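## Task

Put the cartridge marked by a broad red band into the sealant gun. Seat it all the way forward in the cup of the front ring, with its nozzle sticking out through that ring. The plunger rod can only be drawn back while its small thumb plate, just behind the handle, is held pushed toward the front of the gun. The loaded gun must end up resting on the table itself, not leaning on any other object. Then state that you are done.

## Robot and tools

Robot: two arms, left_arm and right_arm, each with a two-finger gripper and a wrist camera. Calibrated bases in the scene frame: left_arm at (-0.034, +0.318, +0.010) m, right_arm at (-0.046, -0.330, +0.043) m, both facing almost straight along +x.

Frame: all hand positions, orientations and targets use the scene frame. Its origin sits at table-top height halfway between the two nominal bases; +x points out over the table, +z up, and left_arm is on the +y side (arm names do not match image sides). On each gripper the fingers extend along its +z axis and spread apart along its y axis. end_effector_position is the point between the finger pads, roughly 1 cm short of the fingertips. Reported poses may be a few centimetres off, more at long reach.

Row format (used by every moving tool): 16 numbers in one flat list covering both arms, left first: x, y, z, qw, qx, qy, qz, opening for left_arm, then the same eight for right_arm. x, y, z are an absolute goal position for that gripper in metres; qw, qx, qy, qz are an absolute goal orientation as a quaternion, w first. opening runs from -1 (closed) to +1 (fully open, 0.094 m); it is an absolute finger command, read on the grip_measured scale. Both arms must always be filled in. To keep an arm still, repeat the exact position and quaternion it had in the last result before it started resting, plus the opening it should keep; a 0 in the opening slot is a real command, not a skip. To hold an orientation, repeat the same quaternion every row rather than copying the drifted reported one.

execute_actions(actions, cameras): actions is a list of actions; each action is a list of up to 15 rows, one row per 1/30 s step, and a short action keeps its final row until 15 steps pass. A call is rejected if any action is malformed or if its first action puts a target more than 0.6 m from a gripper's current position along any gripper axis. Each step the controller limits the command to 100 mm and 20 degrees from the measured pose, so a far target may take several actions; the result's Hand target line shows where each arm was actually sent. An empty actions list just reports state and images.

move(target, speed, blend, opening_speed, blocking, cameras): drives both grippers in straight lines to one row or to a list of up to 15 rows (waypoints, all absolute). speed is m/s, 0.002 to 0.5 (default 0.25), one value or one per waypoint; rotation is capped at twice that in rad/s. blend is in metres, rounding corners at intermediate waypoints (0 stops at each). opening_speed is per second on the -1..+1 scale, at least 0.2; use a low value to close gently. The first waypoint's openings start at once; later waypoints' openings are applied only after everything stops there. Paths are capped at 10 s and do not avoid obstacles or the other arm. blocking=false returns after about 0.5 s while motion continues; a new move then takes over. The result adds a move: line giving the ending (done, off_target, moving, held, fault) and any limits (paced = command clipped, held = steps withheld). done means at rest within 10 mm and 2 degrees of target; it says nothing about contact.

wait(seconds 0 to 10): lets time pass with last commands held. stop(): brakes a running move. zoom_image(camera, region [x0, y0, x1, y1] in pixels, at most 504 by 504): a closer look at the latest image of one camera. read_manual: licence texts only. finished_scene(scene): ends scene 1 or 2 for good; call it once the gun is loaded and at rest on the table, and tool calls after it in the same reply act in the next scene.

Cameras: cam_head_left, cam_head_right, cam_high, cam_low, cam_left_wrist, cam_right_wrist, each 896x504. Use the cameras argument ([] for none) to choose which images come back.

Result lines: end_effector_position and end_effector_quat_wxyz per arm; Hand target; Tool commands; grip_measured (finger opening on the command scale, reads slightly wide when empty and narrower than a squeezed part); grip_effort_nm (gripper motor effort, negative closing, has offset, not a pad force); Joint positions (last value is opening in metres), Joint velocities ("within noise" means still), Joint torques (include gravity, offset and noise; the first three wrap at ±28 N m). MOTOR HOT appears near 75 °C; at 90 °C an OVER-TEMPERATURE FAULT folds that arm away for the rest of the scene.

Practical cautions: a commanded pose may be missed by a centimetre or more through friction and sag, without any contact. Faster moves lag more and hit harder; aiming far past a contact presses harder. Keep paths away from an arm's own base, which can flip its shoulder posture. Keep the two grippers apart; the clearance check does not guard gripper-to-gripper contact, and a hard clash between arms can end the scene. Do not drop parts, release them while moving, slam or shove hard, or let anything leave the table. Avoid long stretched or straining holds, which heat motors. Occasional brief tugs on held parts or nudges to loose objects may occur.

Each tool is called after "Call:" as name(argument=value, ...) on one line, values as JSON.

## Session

Call:
execute_actions(actions=[])

Scene clock: 0.00 s.
left_arm: end_effector_position=(+0.3779, +0.3173, +0.1295) grip_measured=+1.000 grip_effort_nm=n/a end_effector_quat_wxyz=(+0.610, -0.008, +0.792, -0.004) | right_arm: end_effector_position=(+0.3364, -0.3376, +0.1396) grip_measured=+1.000 grip_effort_nm=n/a end_effector_quat_wxyz=(+0.596, +0.042, +0.801, -0.047)
Joint positions: left_arm=[-0.008 1.561 0.408 0.895 -0.014 -0.02 0.094] | right_arm=[0.074 1.546 0.288 0.963 0.184 0.029 0.094]
Joint velocities: within noise
Joint torques (N m): no reading
Heat: left arm: 29 °C; right arm: 29 °C.
Hand target: left_arm +0.3816, +0.3173, +0.1416; +0.625, -0.008, +0.781, -0.004 | right_arm +0.3379, -0.3377, +0.1432; +0.600, +0.042, +0.798, -0.047
Tool commands: left_gripper/opening=+1.0 right_gripper/opening=+1.0
camera_calibration:
cam_left_wrist: T_world_to_cam=[[0.0176729, -0.999561, 0.0237892, 0.306199], [-0.677877, -0.0294682, -0.734585, 0.395625], [0.734963, -0.00314393, -0.6781, -0.100393], [0, 0, 0, 1]] pos_world=[0.336559, 0.317407, 0.215259]
cam_right_wrist: T_world_to_cam=[[-0.135974, -0.990594, 0.0153497, -0.290476], [-0.6447, 0.076709, -0.760578, 0.389097], [0.752246, -0.113314, -0.649066, -0.118124], [0, 0, 0, 1]] pos_world=[0.300212, -0.330976, 0.223727]

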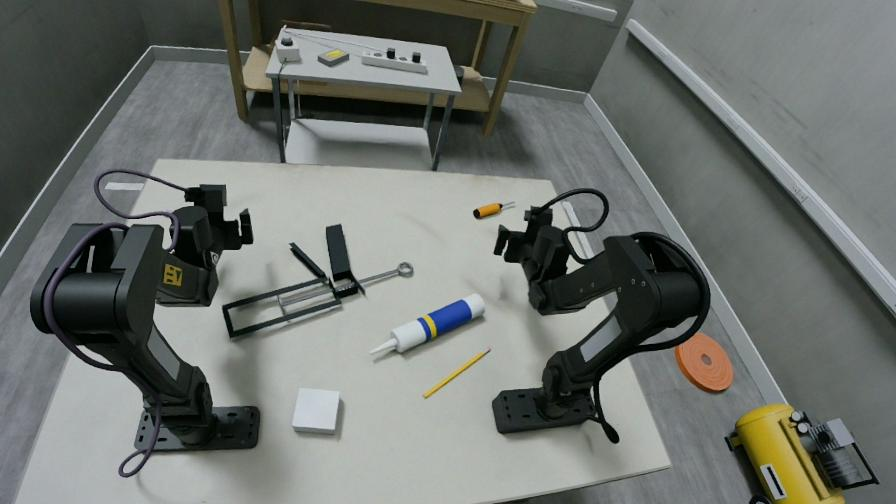

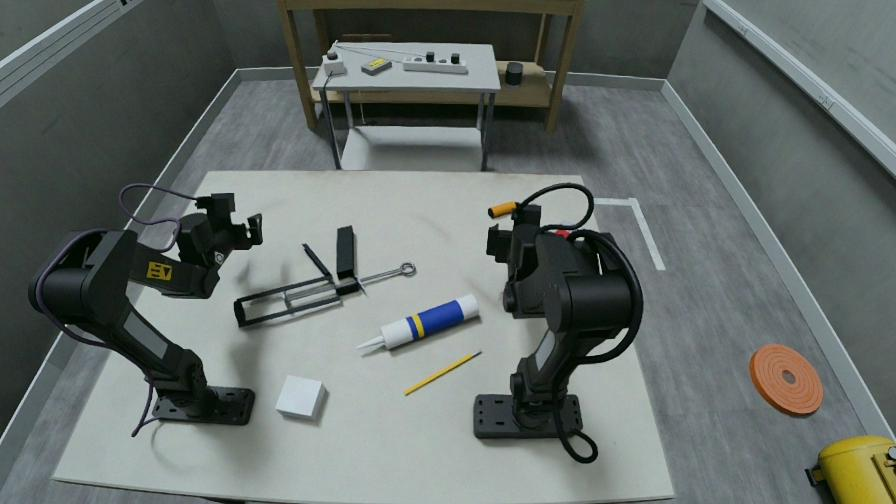

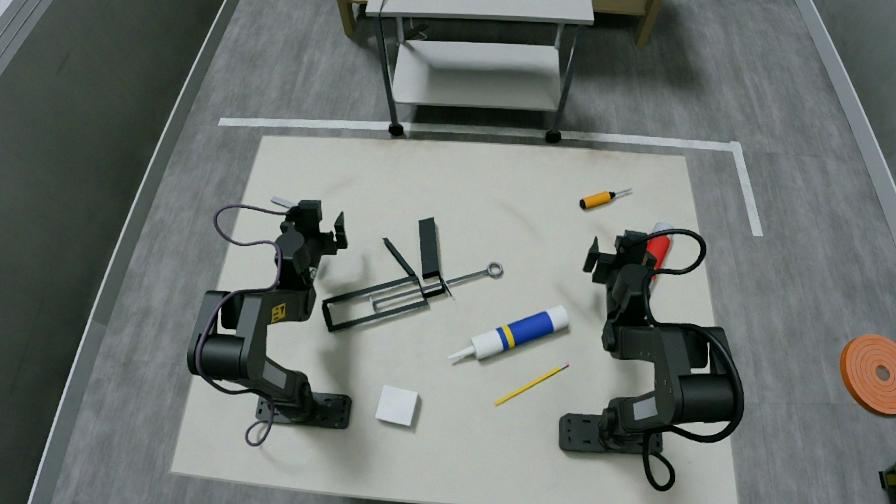

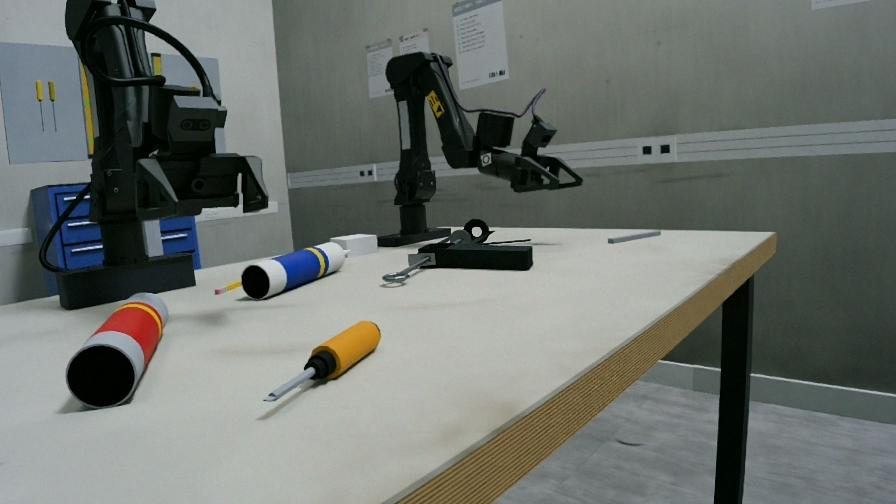

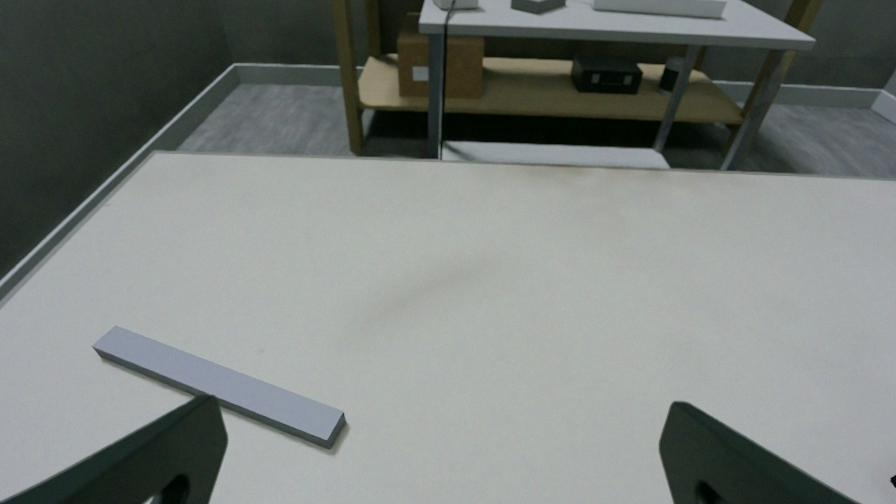

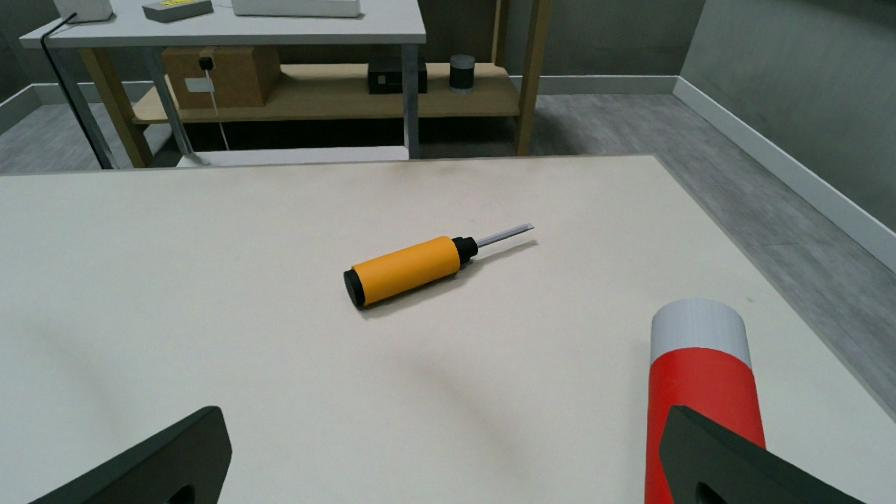

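Call:
zoom_image(camera="cam_high", region=[310, 200, 520, 340])

Call:
zoom_image(camera="cam_low", region=[320, 200, 580, 310])

Call:
zoom_image(camera="cam_high", region=[560, 170, 740, 370])

Call:
zoom_image(camera="cam_head_left", region=[210, 215, 430, 350])

Scaled by 2.400 from the camera's 896x504 image, which has a finer 1280x720 frame.

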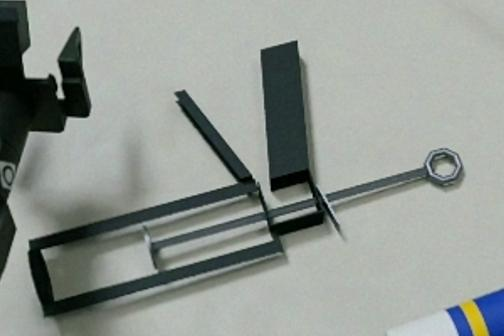

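Scaled by 1.938 from the camera's 896x504 image, which has a finer 1280x720 frame.

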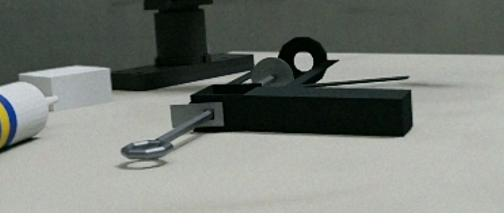

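Scaled by 2.520 from the camera's 896x504 image, which has a finer 1280x720 frame.

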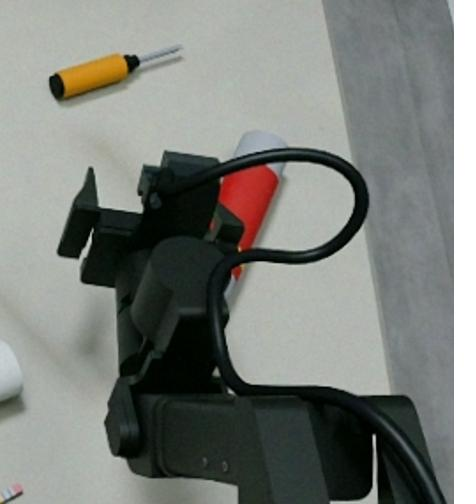

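Scaled by 2.291 from the camera's 896x504 image, which has a finer 1280x720 frame.

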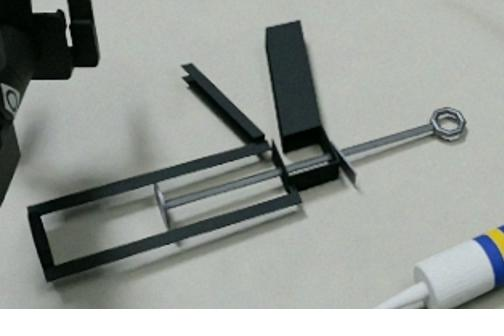

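Call:
move(target=[[0.33, 0.2, 0.24, 0, -0.1908, 0.9816, 0, 0.6, 0.32, -0.25, 0.25, 0.2101, -0.7722, 0.5073, 0.3198, 0.2],[0.24, 0.05, 0.20, 0, -0.1908, 0.9816, 0, 0.6, 0.30, -0.20, 0.15, 0.2101, -0.7722, 0.5073, 0.3198, 0.2]], speed=0.2)

Scene clock: 115.80 s.
left_arm: end_effector_position=(+0.2426, +0.0482, +0.2009) grip_measured=+0.602 grip_effort_nm=-0.081 end_effector_quat_wxyz=(+0.030, -0.184, +0.982, -0.034) | right_arm: end_effector_position=(+0.3024, -0.2026, +0.1571) grip_measured=+0.202 grip_effort_nm=-0.085 end_effector_quat_wxyz=(-0.209, +0.769, -0.517, -0.313)
Joint positions: left_arm=[-0.778 1.977 2.048 -1.552 -0.01 -1.149 0.075] | right_arm=[0.041 2.165 1.81 -1.546 -0.711 -2.054 0.056]
Joint velocities: within noise
Joint torques (N m): left_arm=[0.44 -7.92 7.28 0.08 0.07 -0.13] | right_arm=[0.18 -10.5 4.96 -0.29 -0.31 -0.18]
Heat: left arm: 35 °C; right arm: 32 °C.
Hand target: left_arm +0.2414, +0.0511, +0.2019; +0.022, -0.193, +0.981, -0.028 | right_arm +0.3018, -0.2019, +0.1512; -0.209, +0.773, -0.511, -0.314
Off the commanded pose: left_arm 0.003 m, 5 deg | right_arm 0.008 m, 1 deg.
joint sent to its limit (left arm) — joint 4 (wrist pitch), lower limit. The joint targets are off in orientation, not in position.
move: off_target (left_arm)
camera_calibration:
cam_left_wrist: T_world_to_cam=[[0.368022, -0.927096, 0.0710806, -0.0600932], [-0.851529, -0.305346, 0.426219, 0.170693], [-0.373442, -0.217385, -0.901823, 0.370784], [0, 0, 0, 1]] pos_world=[0.305932, 0.0770112, 0.265901]
cam_right_wrist: T_world_to_cam=[[0.931961, 0.362545, -0.00297869, -0.207489], [0.339095, -0.874529, -0.346717, -0.185113], [-0.128306, 0.322117, -0.937965, 0.333992], [0, 0, 0, 1]] pos_world=[0.298996, -0.194247, 0.248473]

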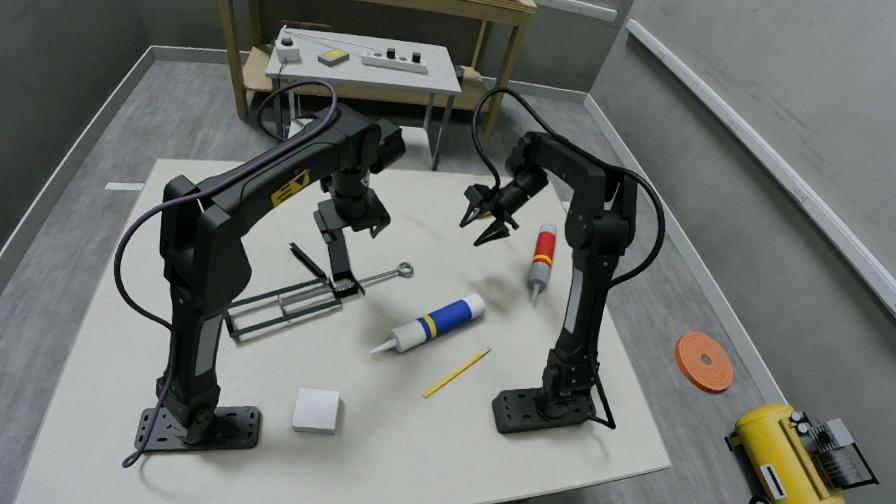

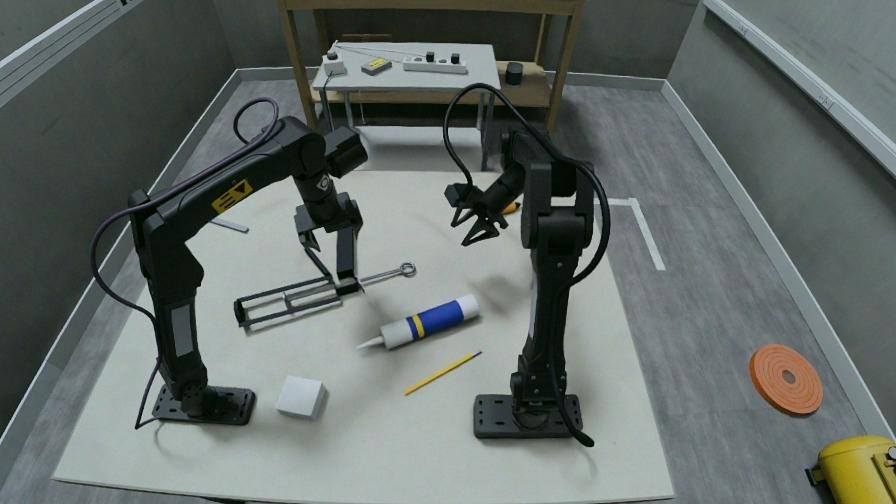

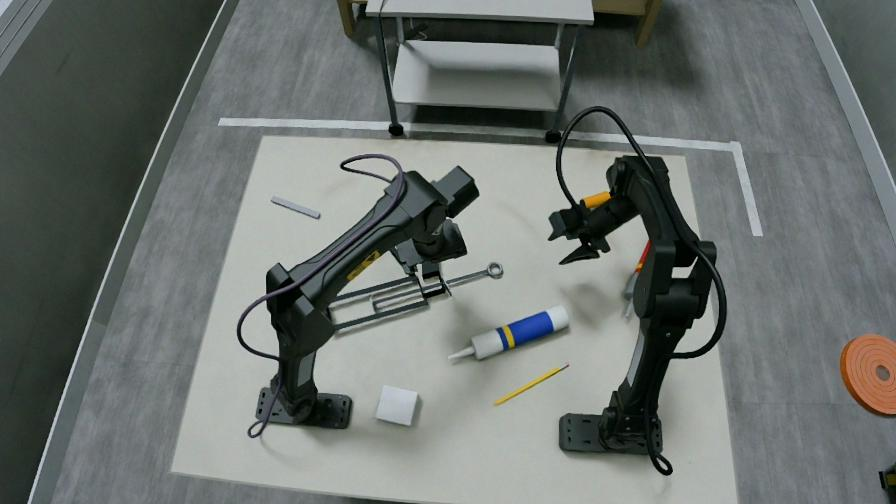

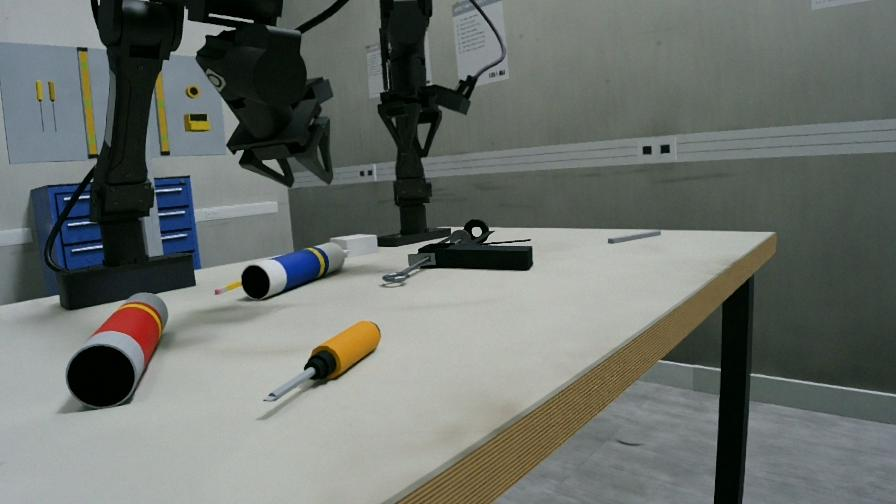

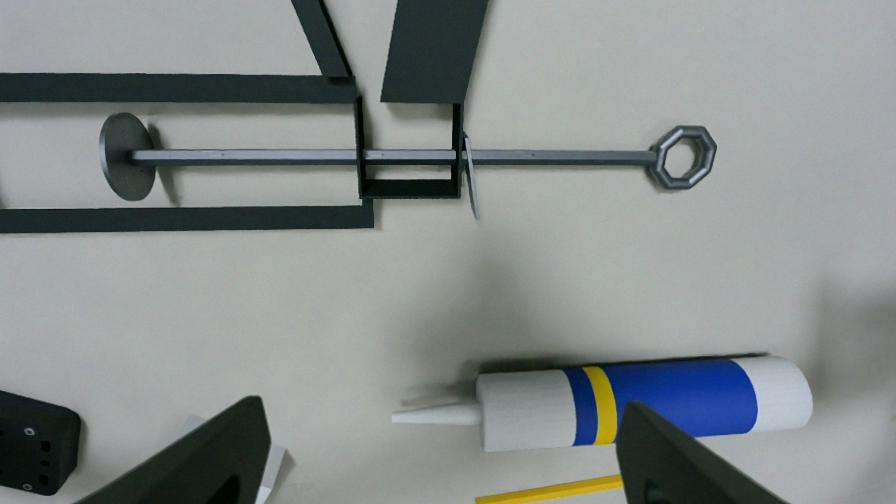

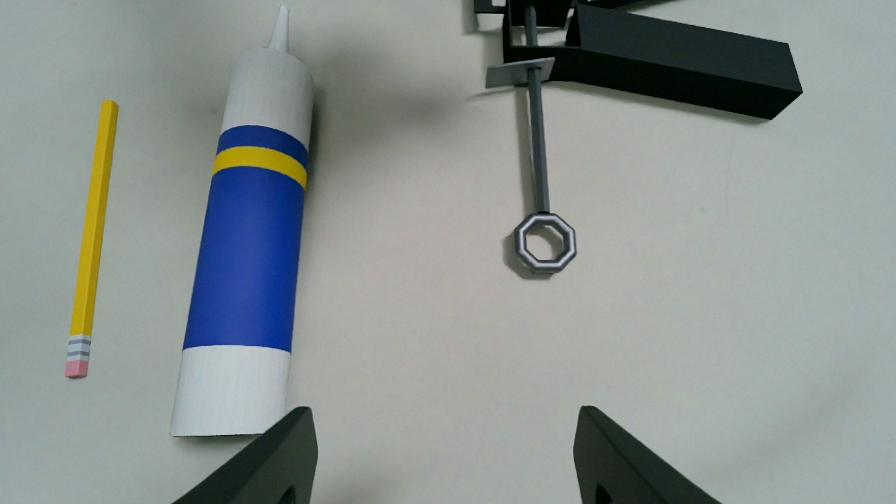

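Call:
move(target=[0.2367, 0.0501, 0.10, 0, -0.1908, 0.9816, 0, 0.7, 0.334, -0.14, 0.072, 0.2101, -0.7722, 0.5073, 0.3198, 0.3], speed=0.12)

Scene clock: 161.40 s.
left_arm: end_effector_position=(+0.2342, +0.0562, +0.1072) grip_measured=+0.698 grip_effort_nm=0.100 end_effector_quat_wxyz=(+0.002, -0.181, +0.983, +0.005) | right_arm: end_effector_position=(+0.3257, -0.1466, +0.0688) grip_measured=+0.298 grip_effort_nm=0.139 end_effector_quat_wxyz=(-0.194, +0.779, -0.506, -0.316)
Joint positions: left_arm=[-0.778 1.98 1.68 -1.277 -0.009 -1.145 0.08] | right_arm=[0.179 2.369 1.807 -1.264 -0.724 -1.921 0.061]
Joint velocities: within noise
Joint torques (N m): left_arm=[-0.31 -7.66 5.33 0.38 0.06 -0.15] | right_arm=[0.29 -11.75 7.8 -0.17 -0.63 0.13]
Heat: left arm: 32 °C; right arm: 33 °C.
Hand target: left_arm +0.2358, +0.0510, +0.1000; +0.000, -0.187, +0.982, +0.000 | right_arm +0.3325, -0.1398, +0.0717; -0.209, +0.773, -0.506, -0.320
Off the commanded pose: left_arm 0.010 m, 1 deg | right_arm 0.011 m, 2 deg.
move: off_target (right_arm)
camera_calibration:
cam_left_wrist: T_world_to_cam=[[0.365578, -0.930629, -0.0168304, -0.0327802], [-0.822012, -0.331287, 0.463191, 0.196461], [-0.436634, -0.155497, -0.886099, 0.294528], [0, 0, 0, 1]] pos_world=[0.302078, 0.0803771, 0.16943]
cam_right_wrist: T_world_to_cam=[[0.917455, 0.397354, -0.0196711, -0.238858], [0.368282, -0.866954, -0.335797, -0.183862], [-0.150484, 0.300834, -0.941729, 0.240495], [0, 0, 0, 1]] pos_world=[0.323045, -0.136838, 0.160042]

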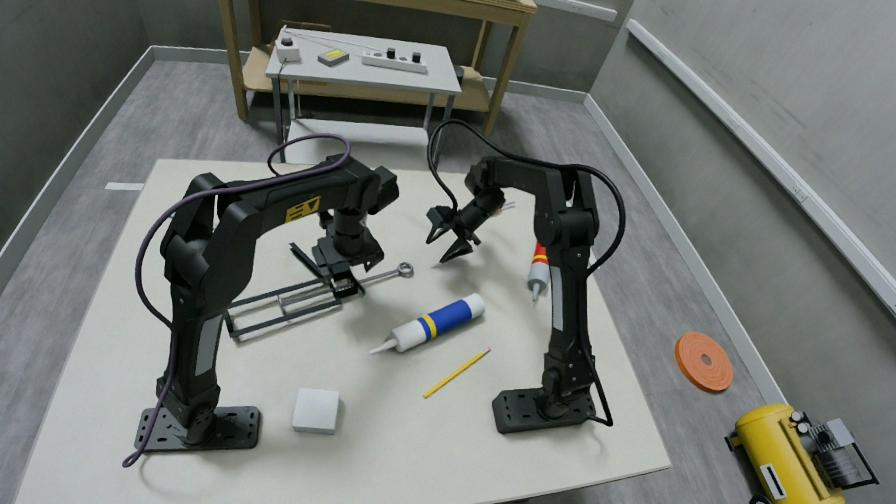

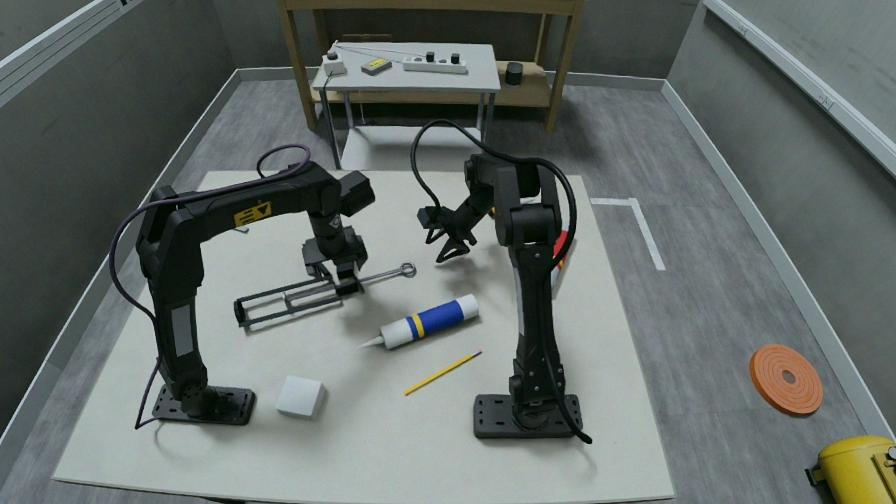

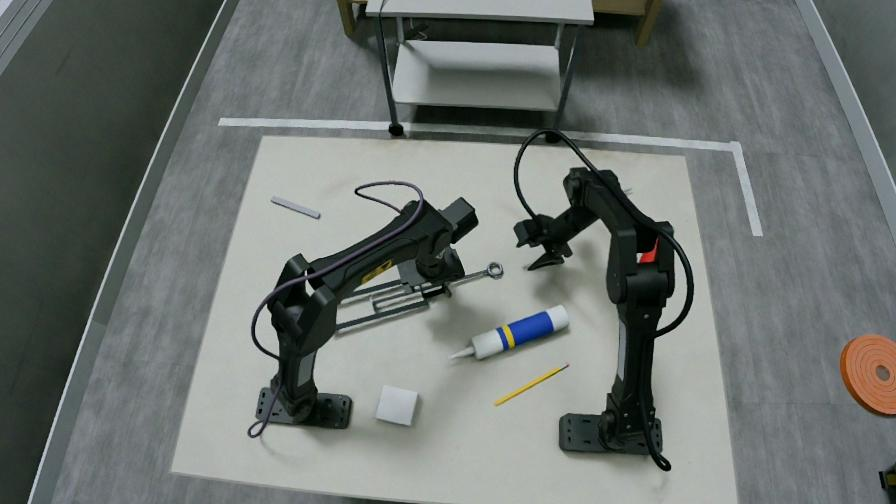

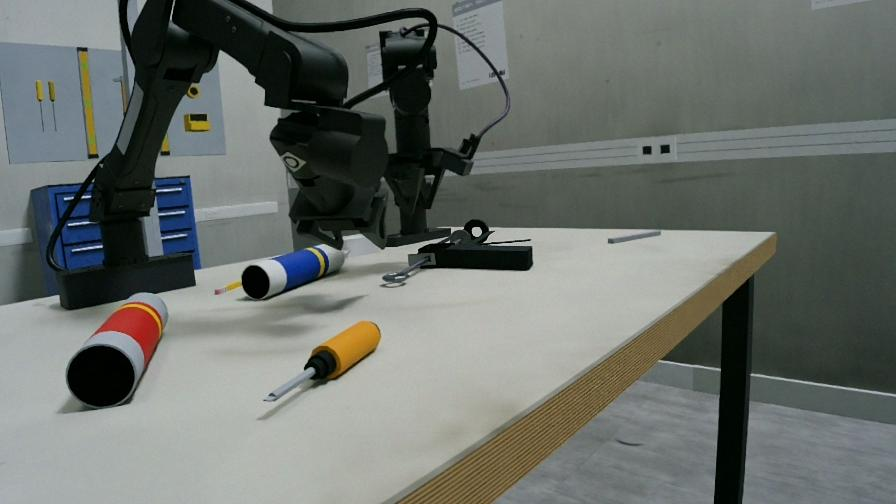

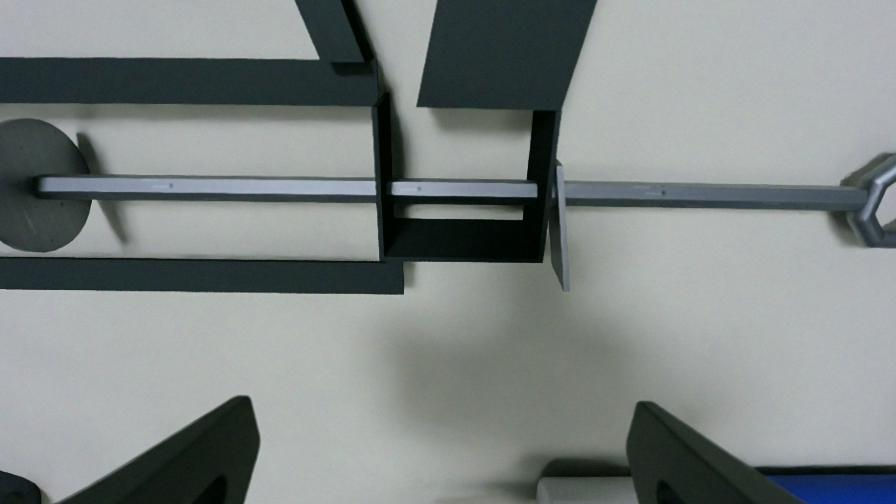

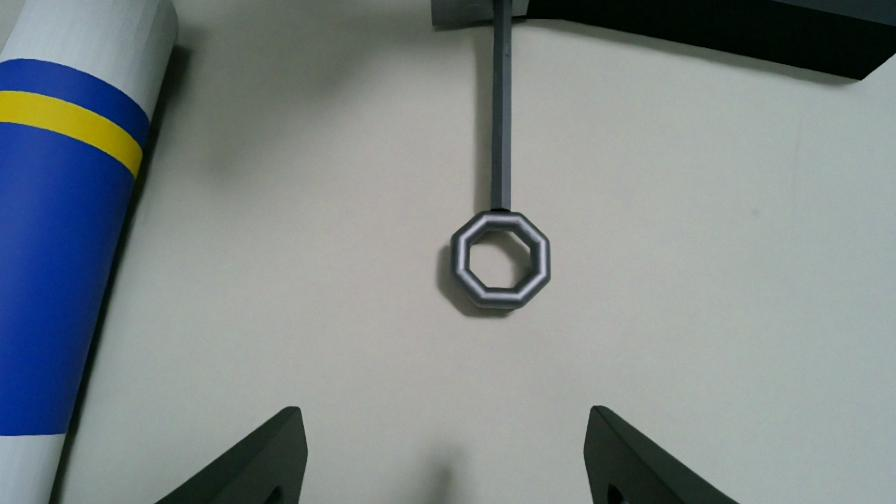

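Call:
move(target=[0.2415, 0.0450, 0.058, 0, -0.1908, 0.9816, 0, 0.7, 0.3315, -0.105, 0.046, 0.2101, -0.7722, 0.5073, 0.3198, 0.2], speed=0.1, cameras=["cam_left_wrist","cam_right_wrist","cam_low"])

Scene clock: 190.37 s.
left_arm: end_effector_position=(+0.2399, +0.0506, +0.0646) grip_measured=+0.698 grip_effort_nm=0.100 end_effector_quat_wxyz=(+0.001, -0.185, +0.983, +0.006) | right_arm: end_effector_position=(+0.3331, -0.1057, +0.0514) grip_measured=+0.202 grip_effort_nm=-0.090 end_effector_quat_wxyz=(-0.208, +0.788, -0.494, -0.302)
Joint positions: left_arm=[-0.778 2.035 1.589 -1.133 -0.009 -1.152 0.08] | right_arm=[0.268 2.403 1.807 -1.115 -0.74 -1.821 0.056]
Joint velocities: within noise
Joint torques (N m): left_arm=[-0.29 -8.02 5.31 0.39 0.06 -0.13] | right_arm=[-0.1 -11.85 4.98 0.01 -0.64 0.13]
Heat: left arm: 30 °C; right arm: 33 °C.
Hand target: left_arm +0.2411, +0.0457, +0.0581; +0.000, -0.190, +0.982, +0.000 | right_arm +0.3297, -0.1030, +0.0465; -0.210, +0.776, -0.502, -0.320
Off the commanded pose: left_arm 0.009 m, 1 deg | right_arm 0.006 m, 3 deg.
move: off_target (right_arm)
camera_calibration:
cam_left_wrist: T_world_to_cam=[[0.372687, -0.927779, -0.018195, -0.0425469], [-0.81898, -0.338075, 0.463655, 0.218563], [-0.436321, -0.157897, -0.885829, 0.258441], [0, 0, 0, 1]] pos_world=[0.307618, 0.0752235, 0.126823]
cam_right_wrist: T_world_to_cam=[[0.911925, 0.409418, 0.0277288, -0.261583], [0.395336, -0.858422, -0.326836, -0.165502], [-0.11001, 0.309012, -0.944674, 0.200494], [0, 0, 0, 1]] pos_world=[0.326029, -0.0969291, 0.142563]
Images, in order (width x height): cam_low 896x504, cam_left_wrist 896x504, cam_right_wrist 896x504.

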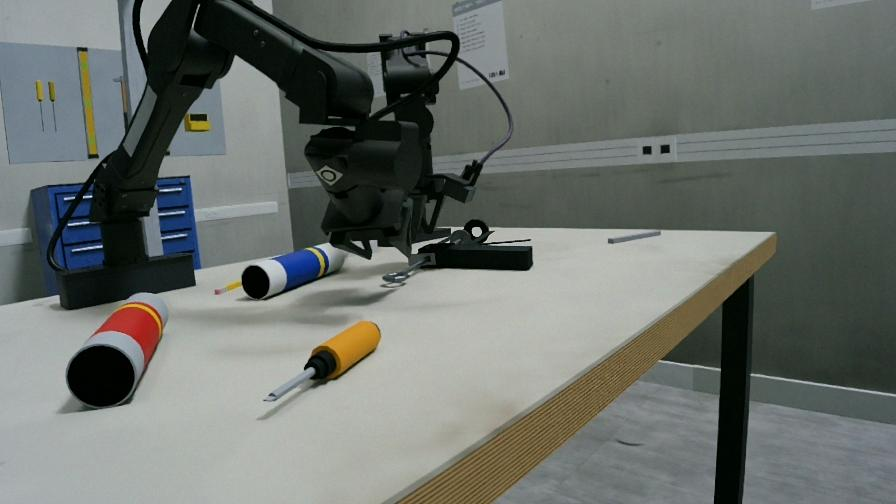

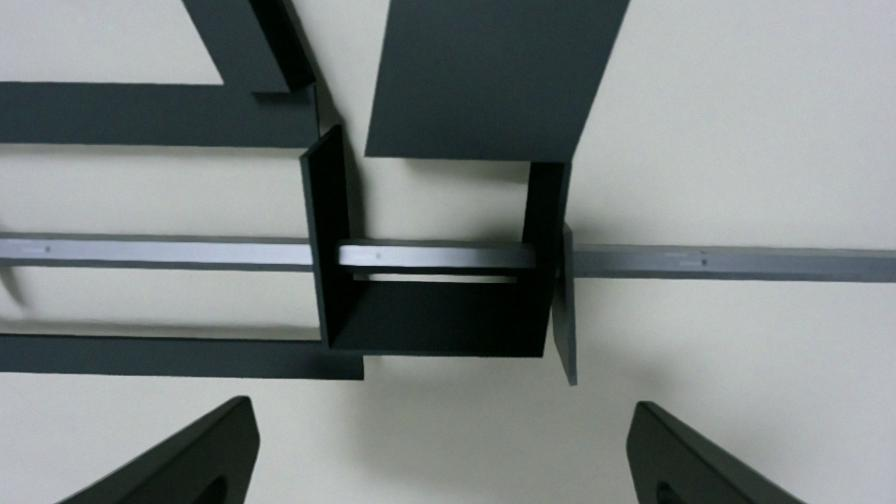

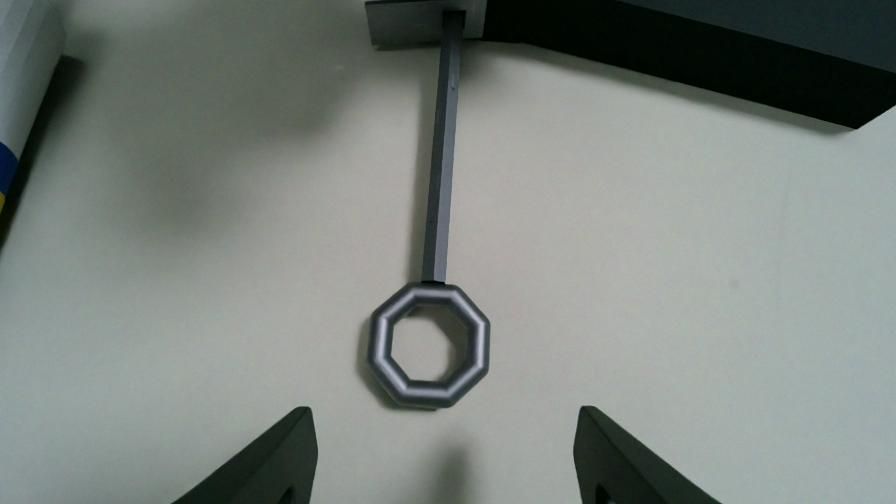

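Call:
move(target=[0.2395, 0.0455, 0.033, 0, -0.1908, 0.9816, 0, 0.7, 0.320, -0.088, 0.020, 0.2101, -0.7722, 0.5073, 0.3198, 0.1], speed=0.06, cameras=["cam_left_wrist","cam_right_wrist","cam_low"])

Call:
zoom_image(camera="cam_low", region=[320, 180, 560, 310])

Scene clock: 237.97 s.
left_arm: end_effector_position=(+0.2396, +0.0508, +0.0412) grip_measured=+0.698 grip_effort_nm=0.105 end_effector_quat_wxyz=(+0.003, -0.187, +0.982, +0.004) | right_arm: end_effector_position=(+0.3260, -0.0949, +0.0261) grip_measured=+0.102 grip_effort_nm=-0.085 end_effector_quat_wxyz=(-0.208, +0.781, -0.505, -0.301)
Joint positions: left_arm=[-0.778 2.052 1.519 -1.041 -0.009 -1.156 0.08] | right_arm=[0.295 2.411 1.713 -0.974 -0.744 -1.75 0.052]
Joint velocities: within noise
Joint torques (N m): left_arm=[-0.5 -7.9 5.29 0.37 0.08 -0.13] | right_arm=[0.29 -11.58 4.53 0.09 -0.66 0.13]
Heat: left arm: 30 °C; right arm: 38 °C.
Hand target: left_arm +0.2392, +0.0459, +0.0333; +0.000, -0.191, +0.982, +0.000 | right_arm +0.3195, -0.0910, +0.0198; -0.207, +0.770, -0.511, -0.321
Off the commanded pose: left_arm 0.010 m, 1 deg | right_arm 0.011 m, 2 deg.
move: off_target (right_arm)
camera_calibration:
cam_left_wrist: T_world_to_cam=[[0.375584, -0.926683, -0.0139513, -0.0435969], [-0.81947, -0.339087, 0.462049, 0.229535], [-0.432903, -0.162105, -0.886745, 0.237078], [0, 0, 0, 1]] pos_world=[0.307103, 0.0758636, 0.103563]
cam_right_wrist: T_world_to_cam=[[0.921877, 0.386979, 0.0197561, -0.263922], [0.371801, -0.869061, -0.326339, -0.155077], [-0.109117, 0.30819, -0.945046, 0.172053], [0, 0, 0, 1]] pos_world=[0.319735, -0.0856644, 0.117205]
Images, in order (width x height): cam_low 896x504, cam_left_wrist 896x504, cam_right_wrist 896x504.

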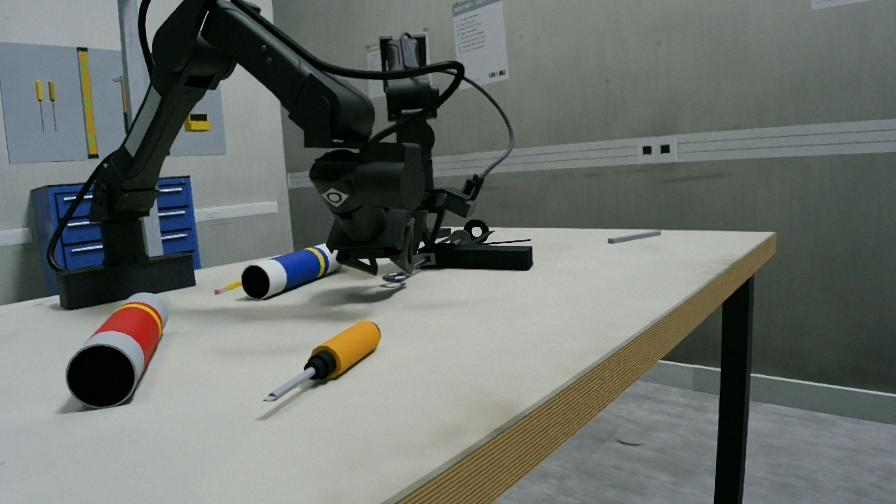

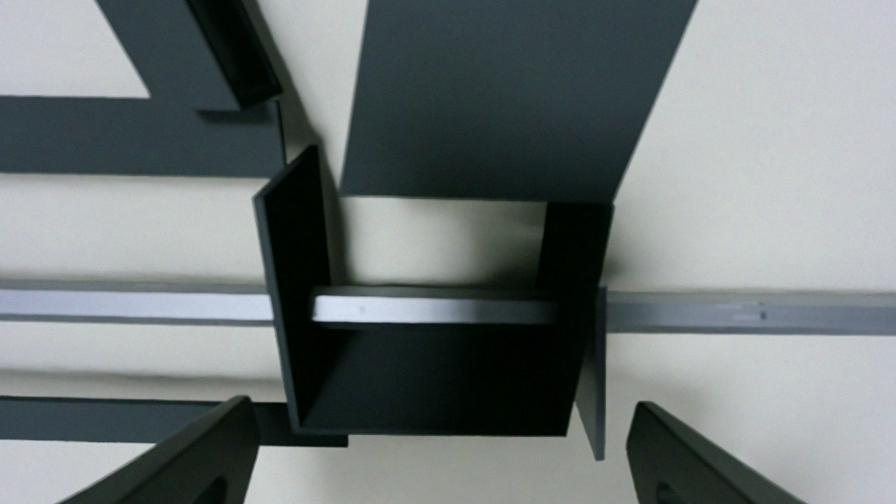

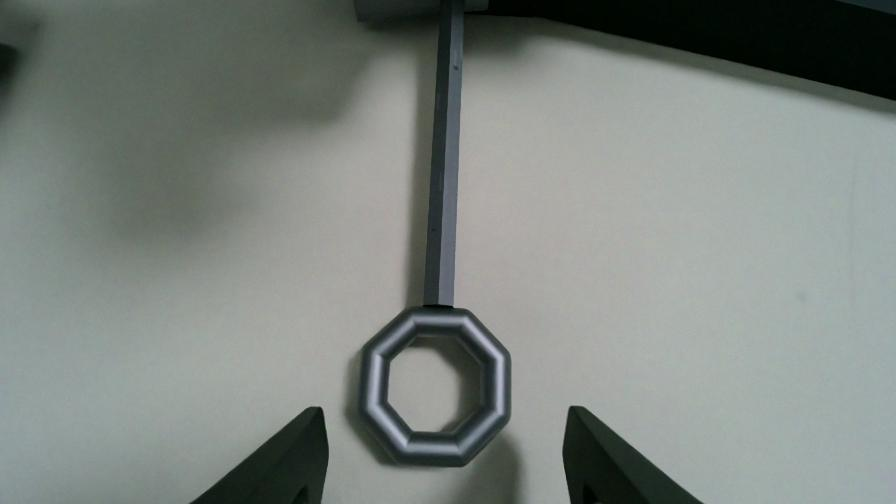

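Scaled by 2.100 from the camera's 896x504 image, which has a finer 1280x720 frame.

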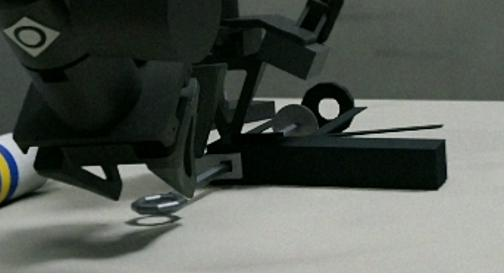

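Call:
move(target=[0.2423, 0.0466, 0.024, 0, -0.1908, 0.9816, 0, 0.7, 0.314, -0.0775, 0.008, 0.2101, -0.7722, 0.5073, 0.3198, 0.1], speed=0.05, cameras=["cam_left_wrist","cam_right_wrist","cam_low"])

Call:
zoom_image(camera="cam_low", region=[320, 180, 560, 310])

Scene clock: 300.93 s.
left_arm: end_effector_position=(+0.2401, +0.0503, +0.0342) grip_measured=+0.698 grip_effort_nm=0.095 end_effector_quat_wxyz=(+0.002, -0.187, +0.982, +0.005) | right_arm: end_effector_position=(+0.3210, -0.0811, +0.0156) grip_measured=+0.102 grip_effort_nm=-0.085 end_effector_quat_wxyz=(-0.212, +0.784, -0.502, -0.299)
Joint positions: left_arm=[-0.778 2.064 1.508 -1.02 -0.009 -1.156 0.08] | right_arm=[0.329 2.415 1.676 -0.896 -0.747 -1.712 0.052]
Joint velocities: within noise
Joint torques (N m): left_arm=[-0.03 -7.62 4.96 0.48 0.08 -0.1] | right_arm=[0.28 -11.37 4.51 0.17 -0.66 0.13]
Heat: left arm: 30 °C; right arm: 40 °C.
Hand target: left_arm +0.2419, +0.0470, +0.0241; +0.000, -0.191, +0.982, +0.000 | right_arm +0.3138, -0.0775, +0.0084; -0.210, +0.773, -0.507, -0.319
Off the commanded pose: left_arm 0.011 m, 1 deg | right_arm 0.011 m, 3 deg.
move: off_target (left_arm, right_arm)
camera_calibration:
cam_left_wrist: T_world_to_cam=[[0.375568, -0.926667, -0.0153608, -0.0443254], [-0.818966, -0.339586, 0.462575, 0.232935], [-0.43387, -0.161149, -0.886447, 0.231142], [0, 0, 0, 1]] pos_world=[0.307698, 0.0752747, 0.096464]
cam_right_wrist: T_world_to_cam=[[0.919511, 0.391875, 0.0305589, -0.263472], [0.379797, -0.865756, -0.325916, -0.146886], [-0.101262, 0.311289, -0.944905, 0.155109], [0, 0, 0, 1]] pos_world=[0.313759, -0.0722029, 0.106743]
Images, in order (width x height): cam_low 896x504, cam_left_wrist 896x504, cam_right_wrist 896x504.

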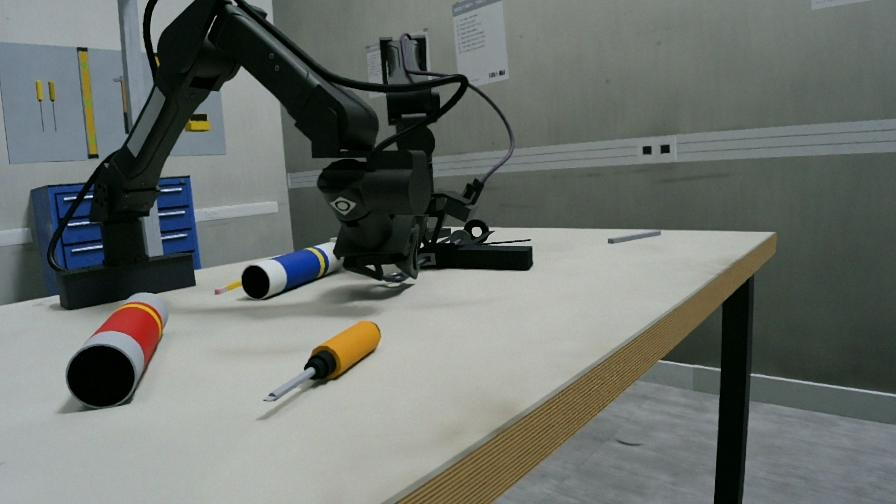

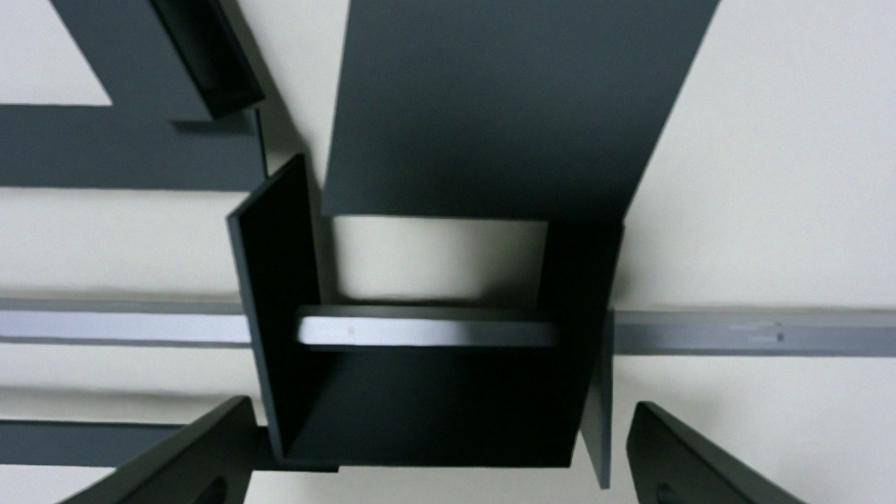

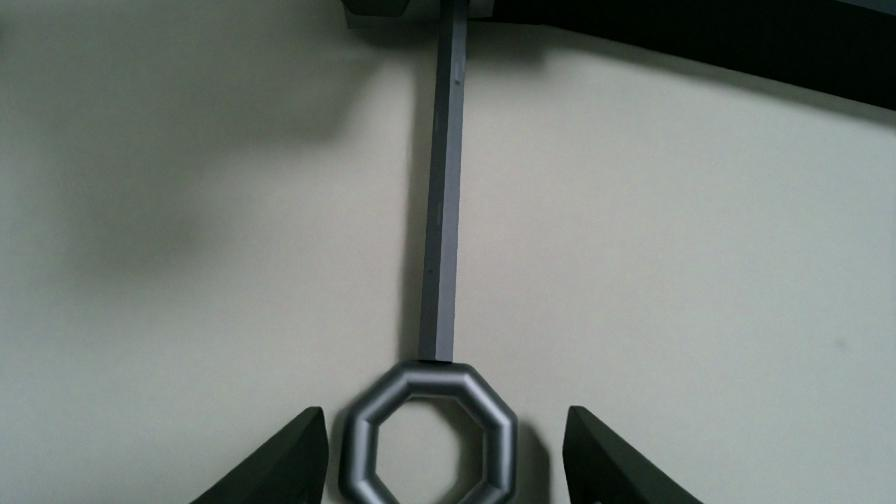

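Scaled by 2.100 from the camera's 896x504 image, which has a finer 1280x720 frame.

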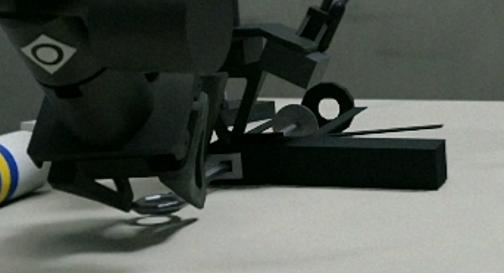

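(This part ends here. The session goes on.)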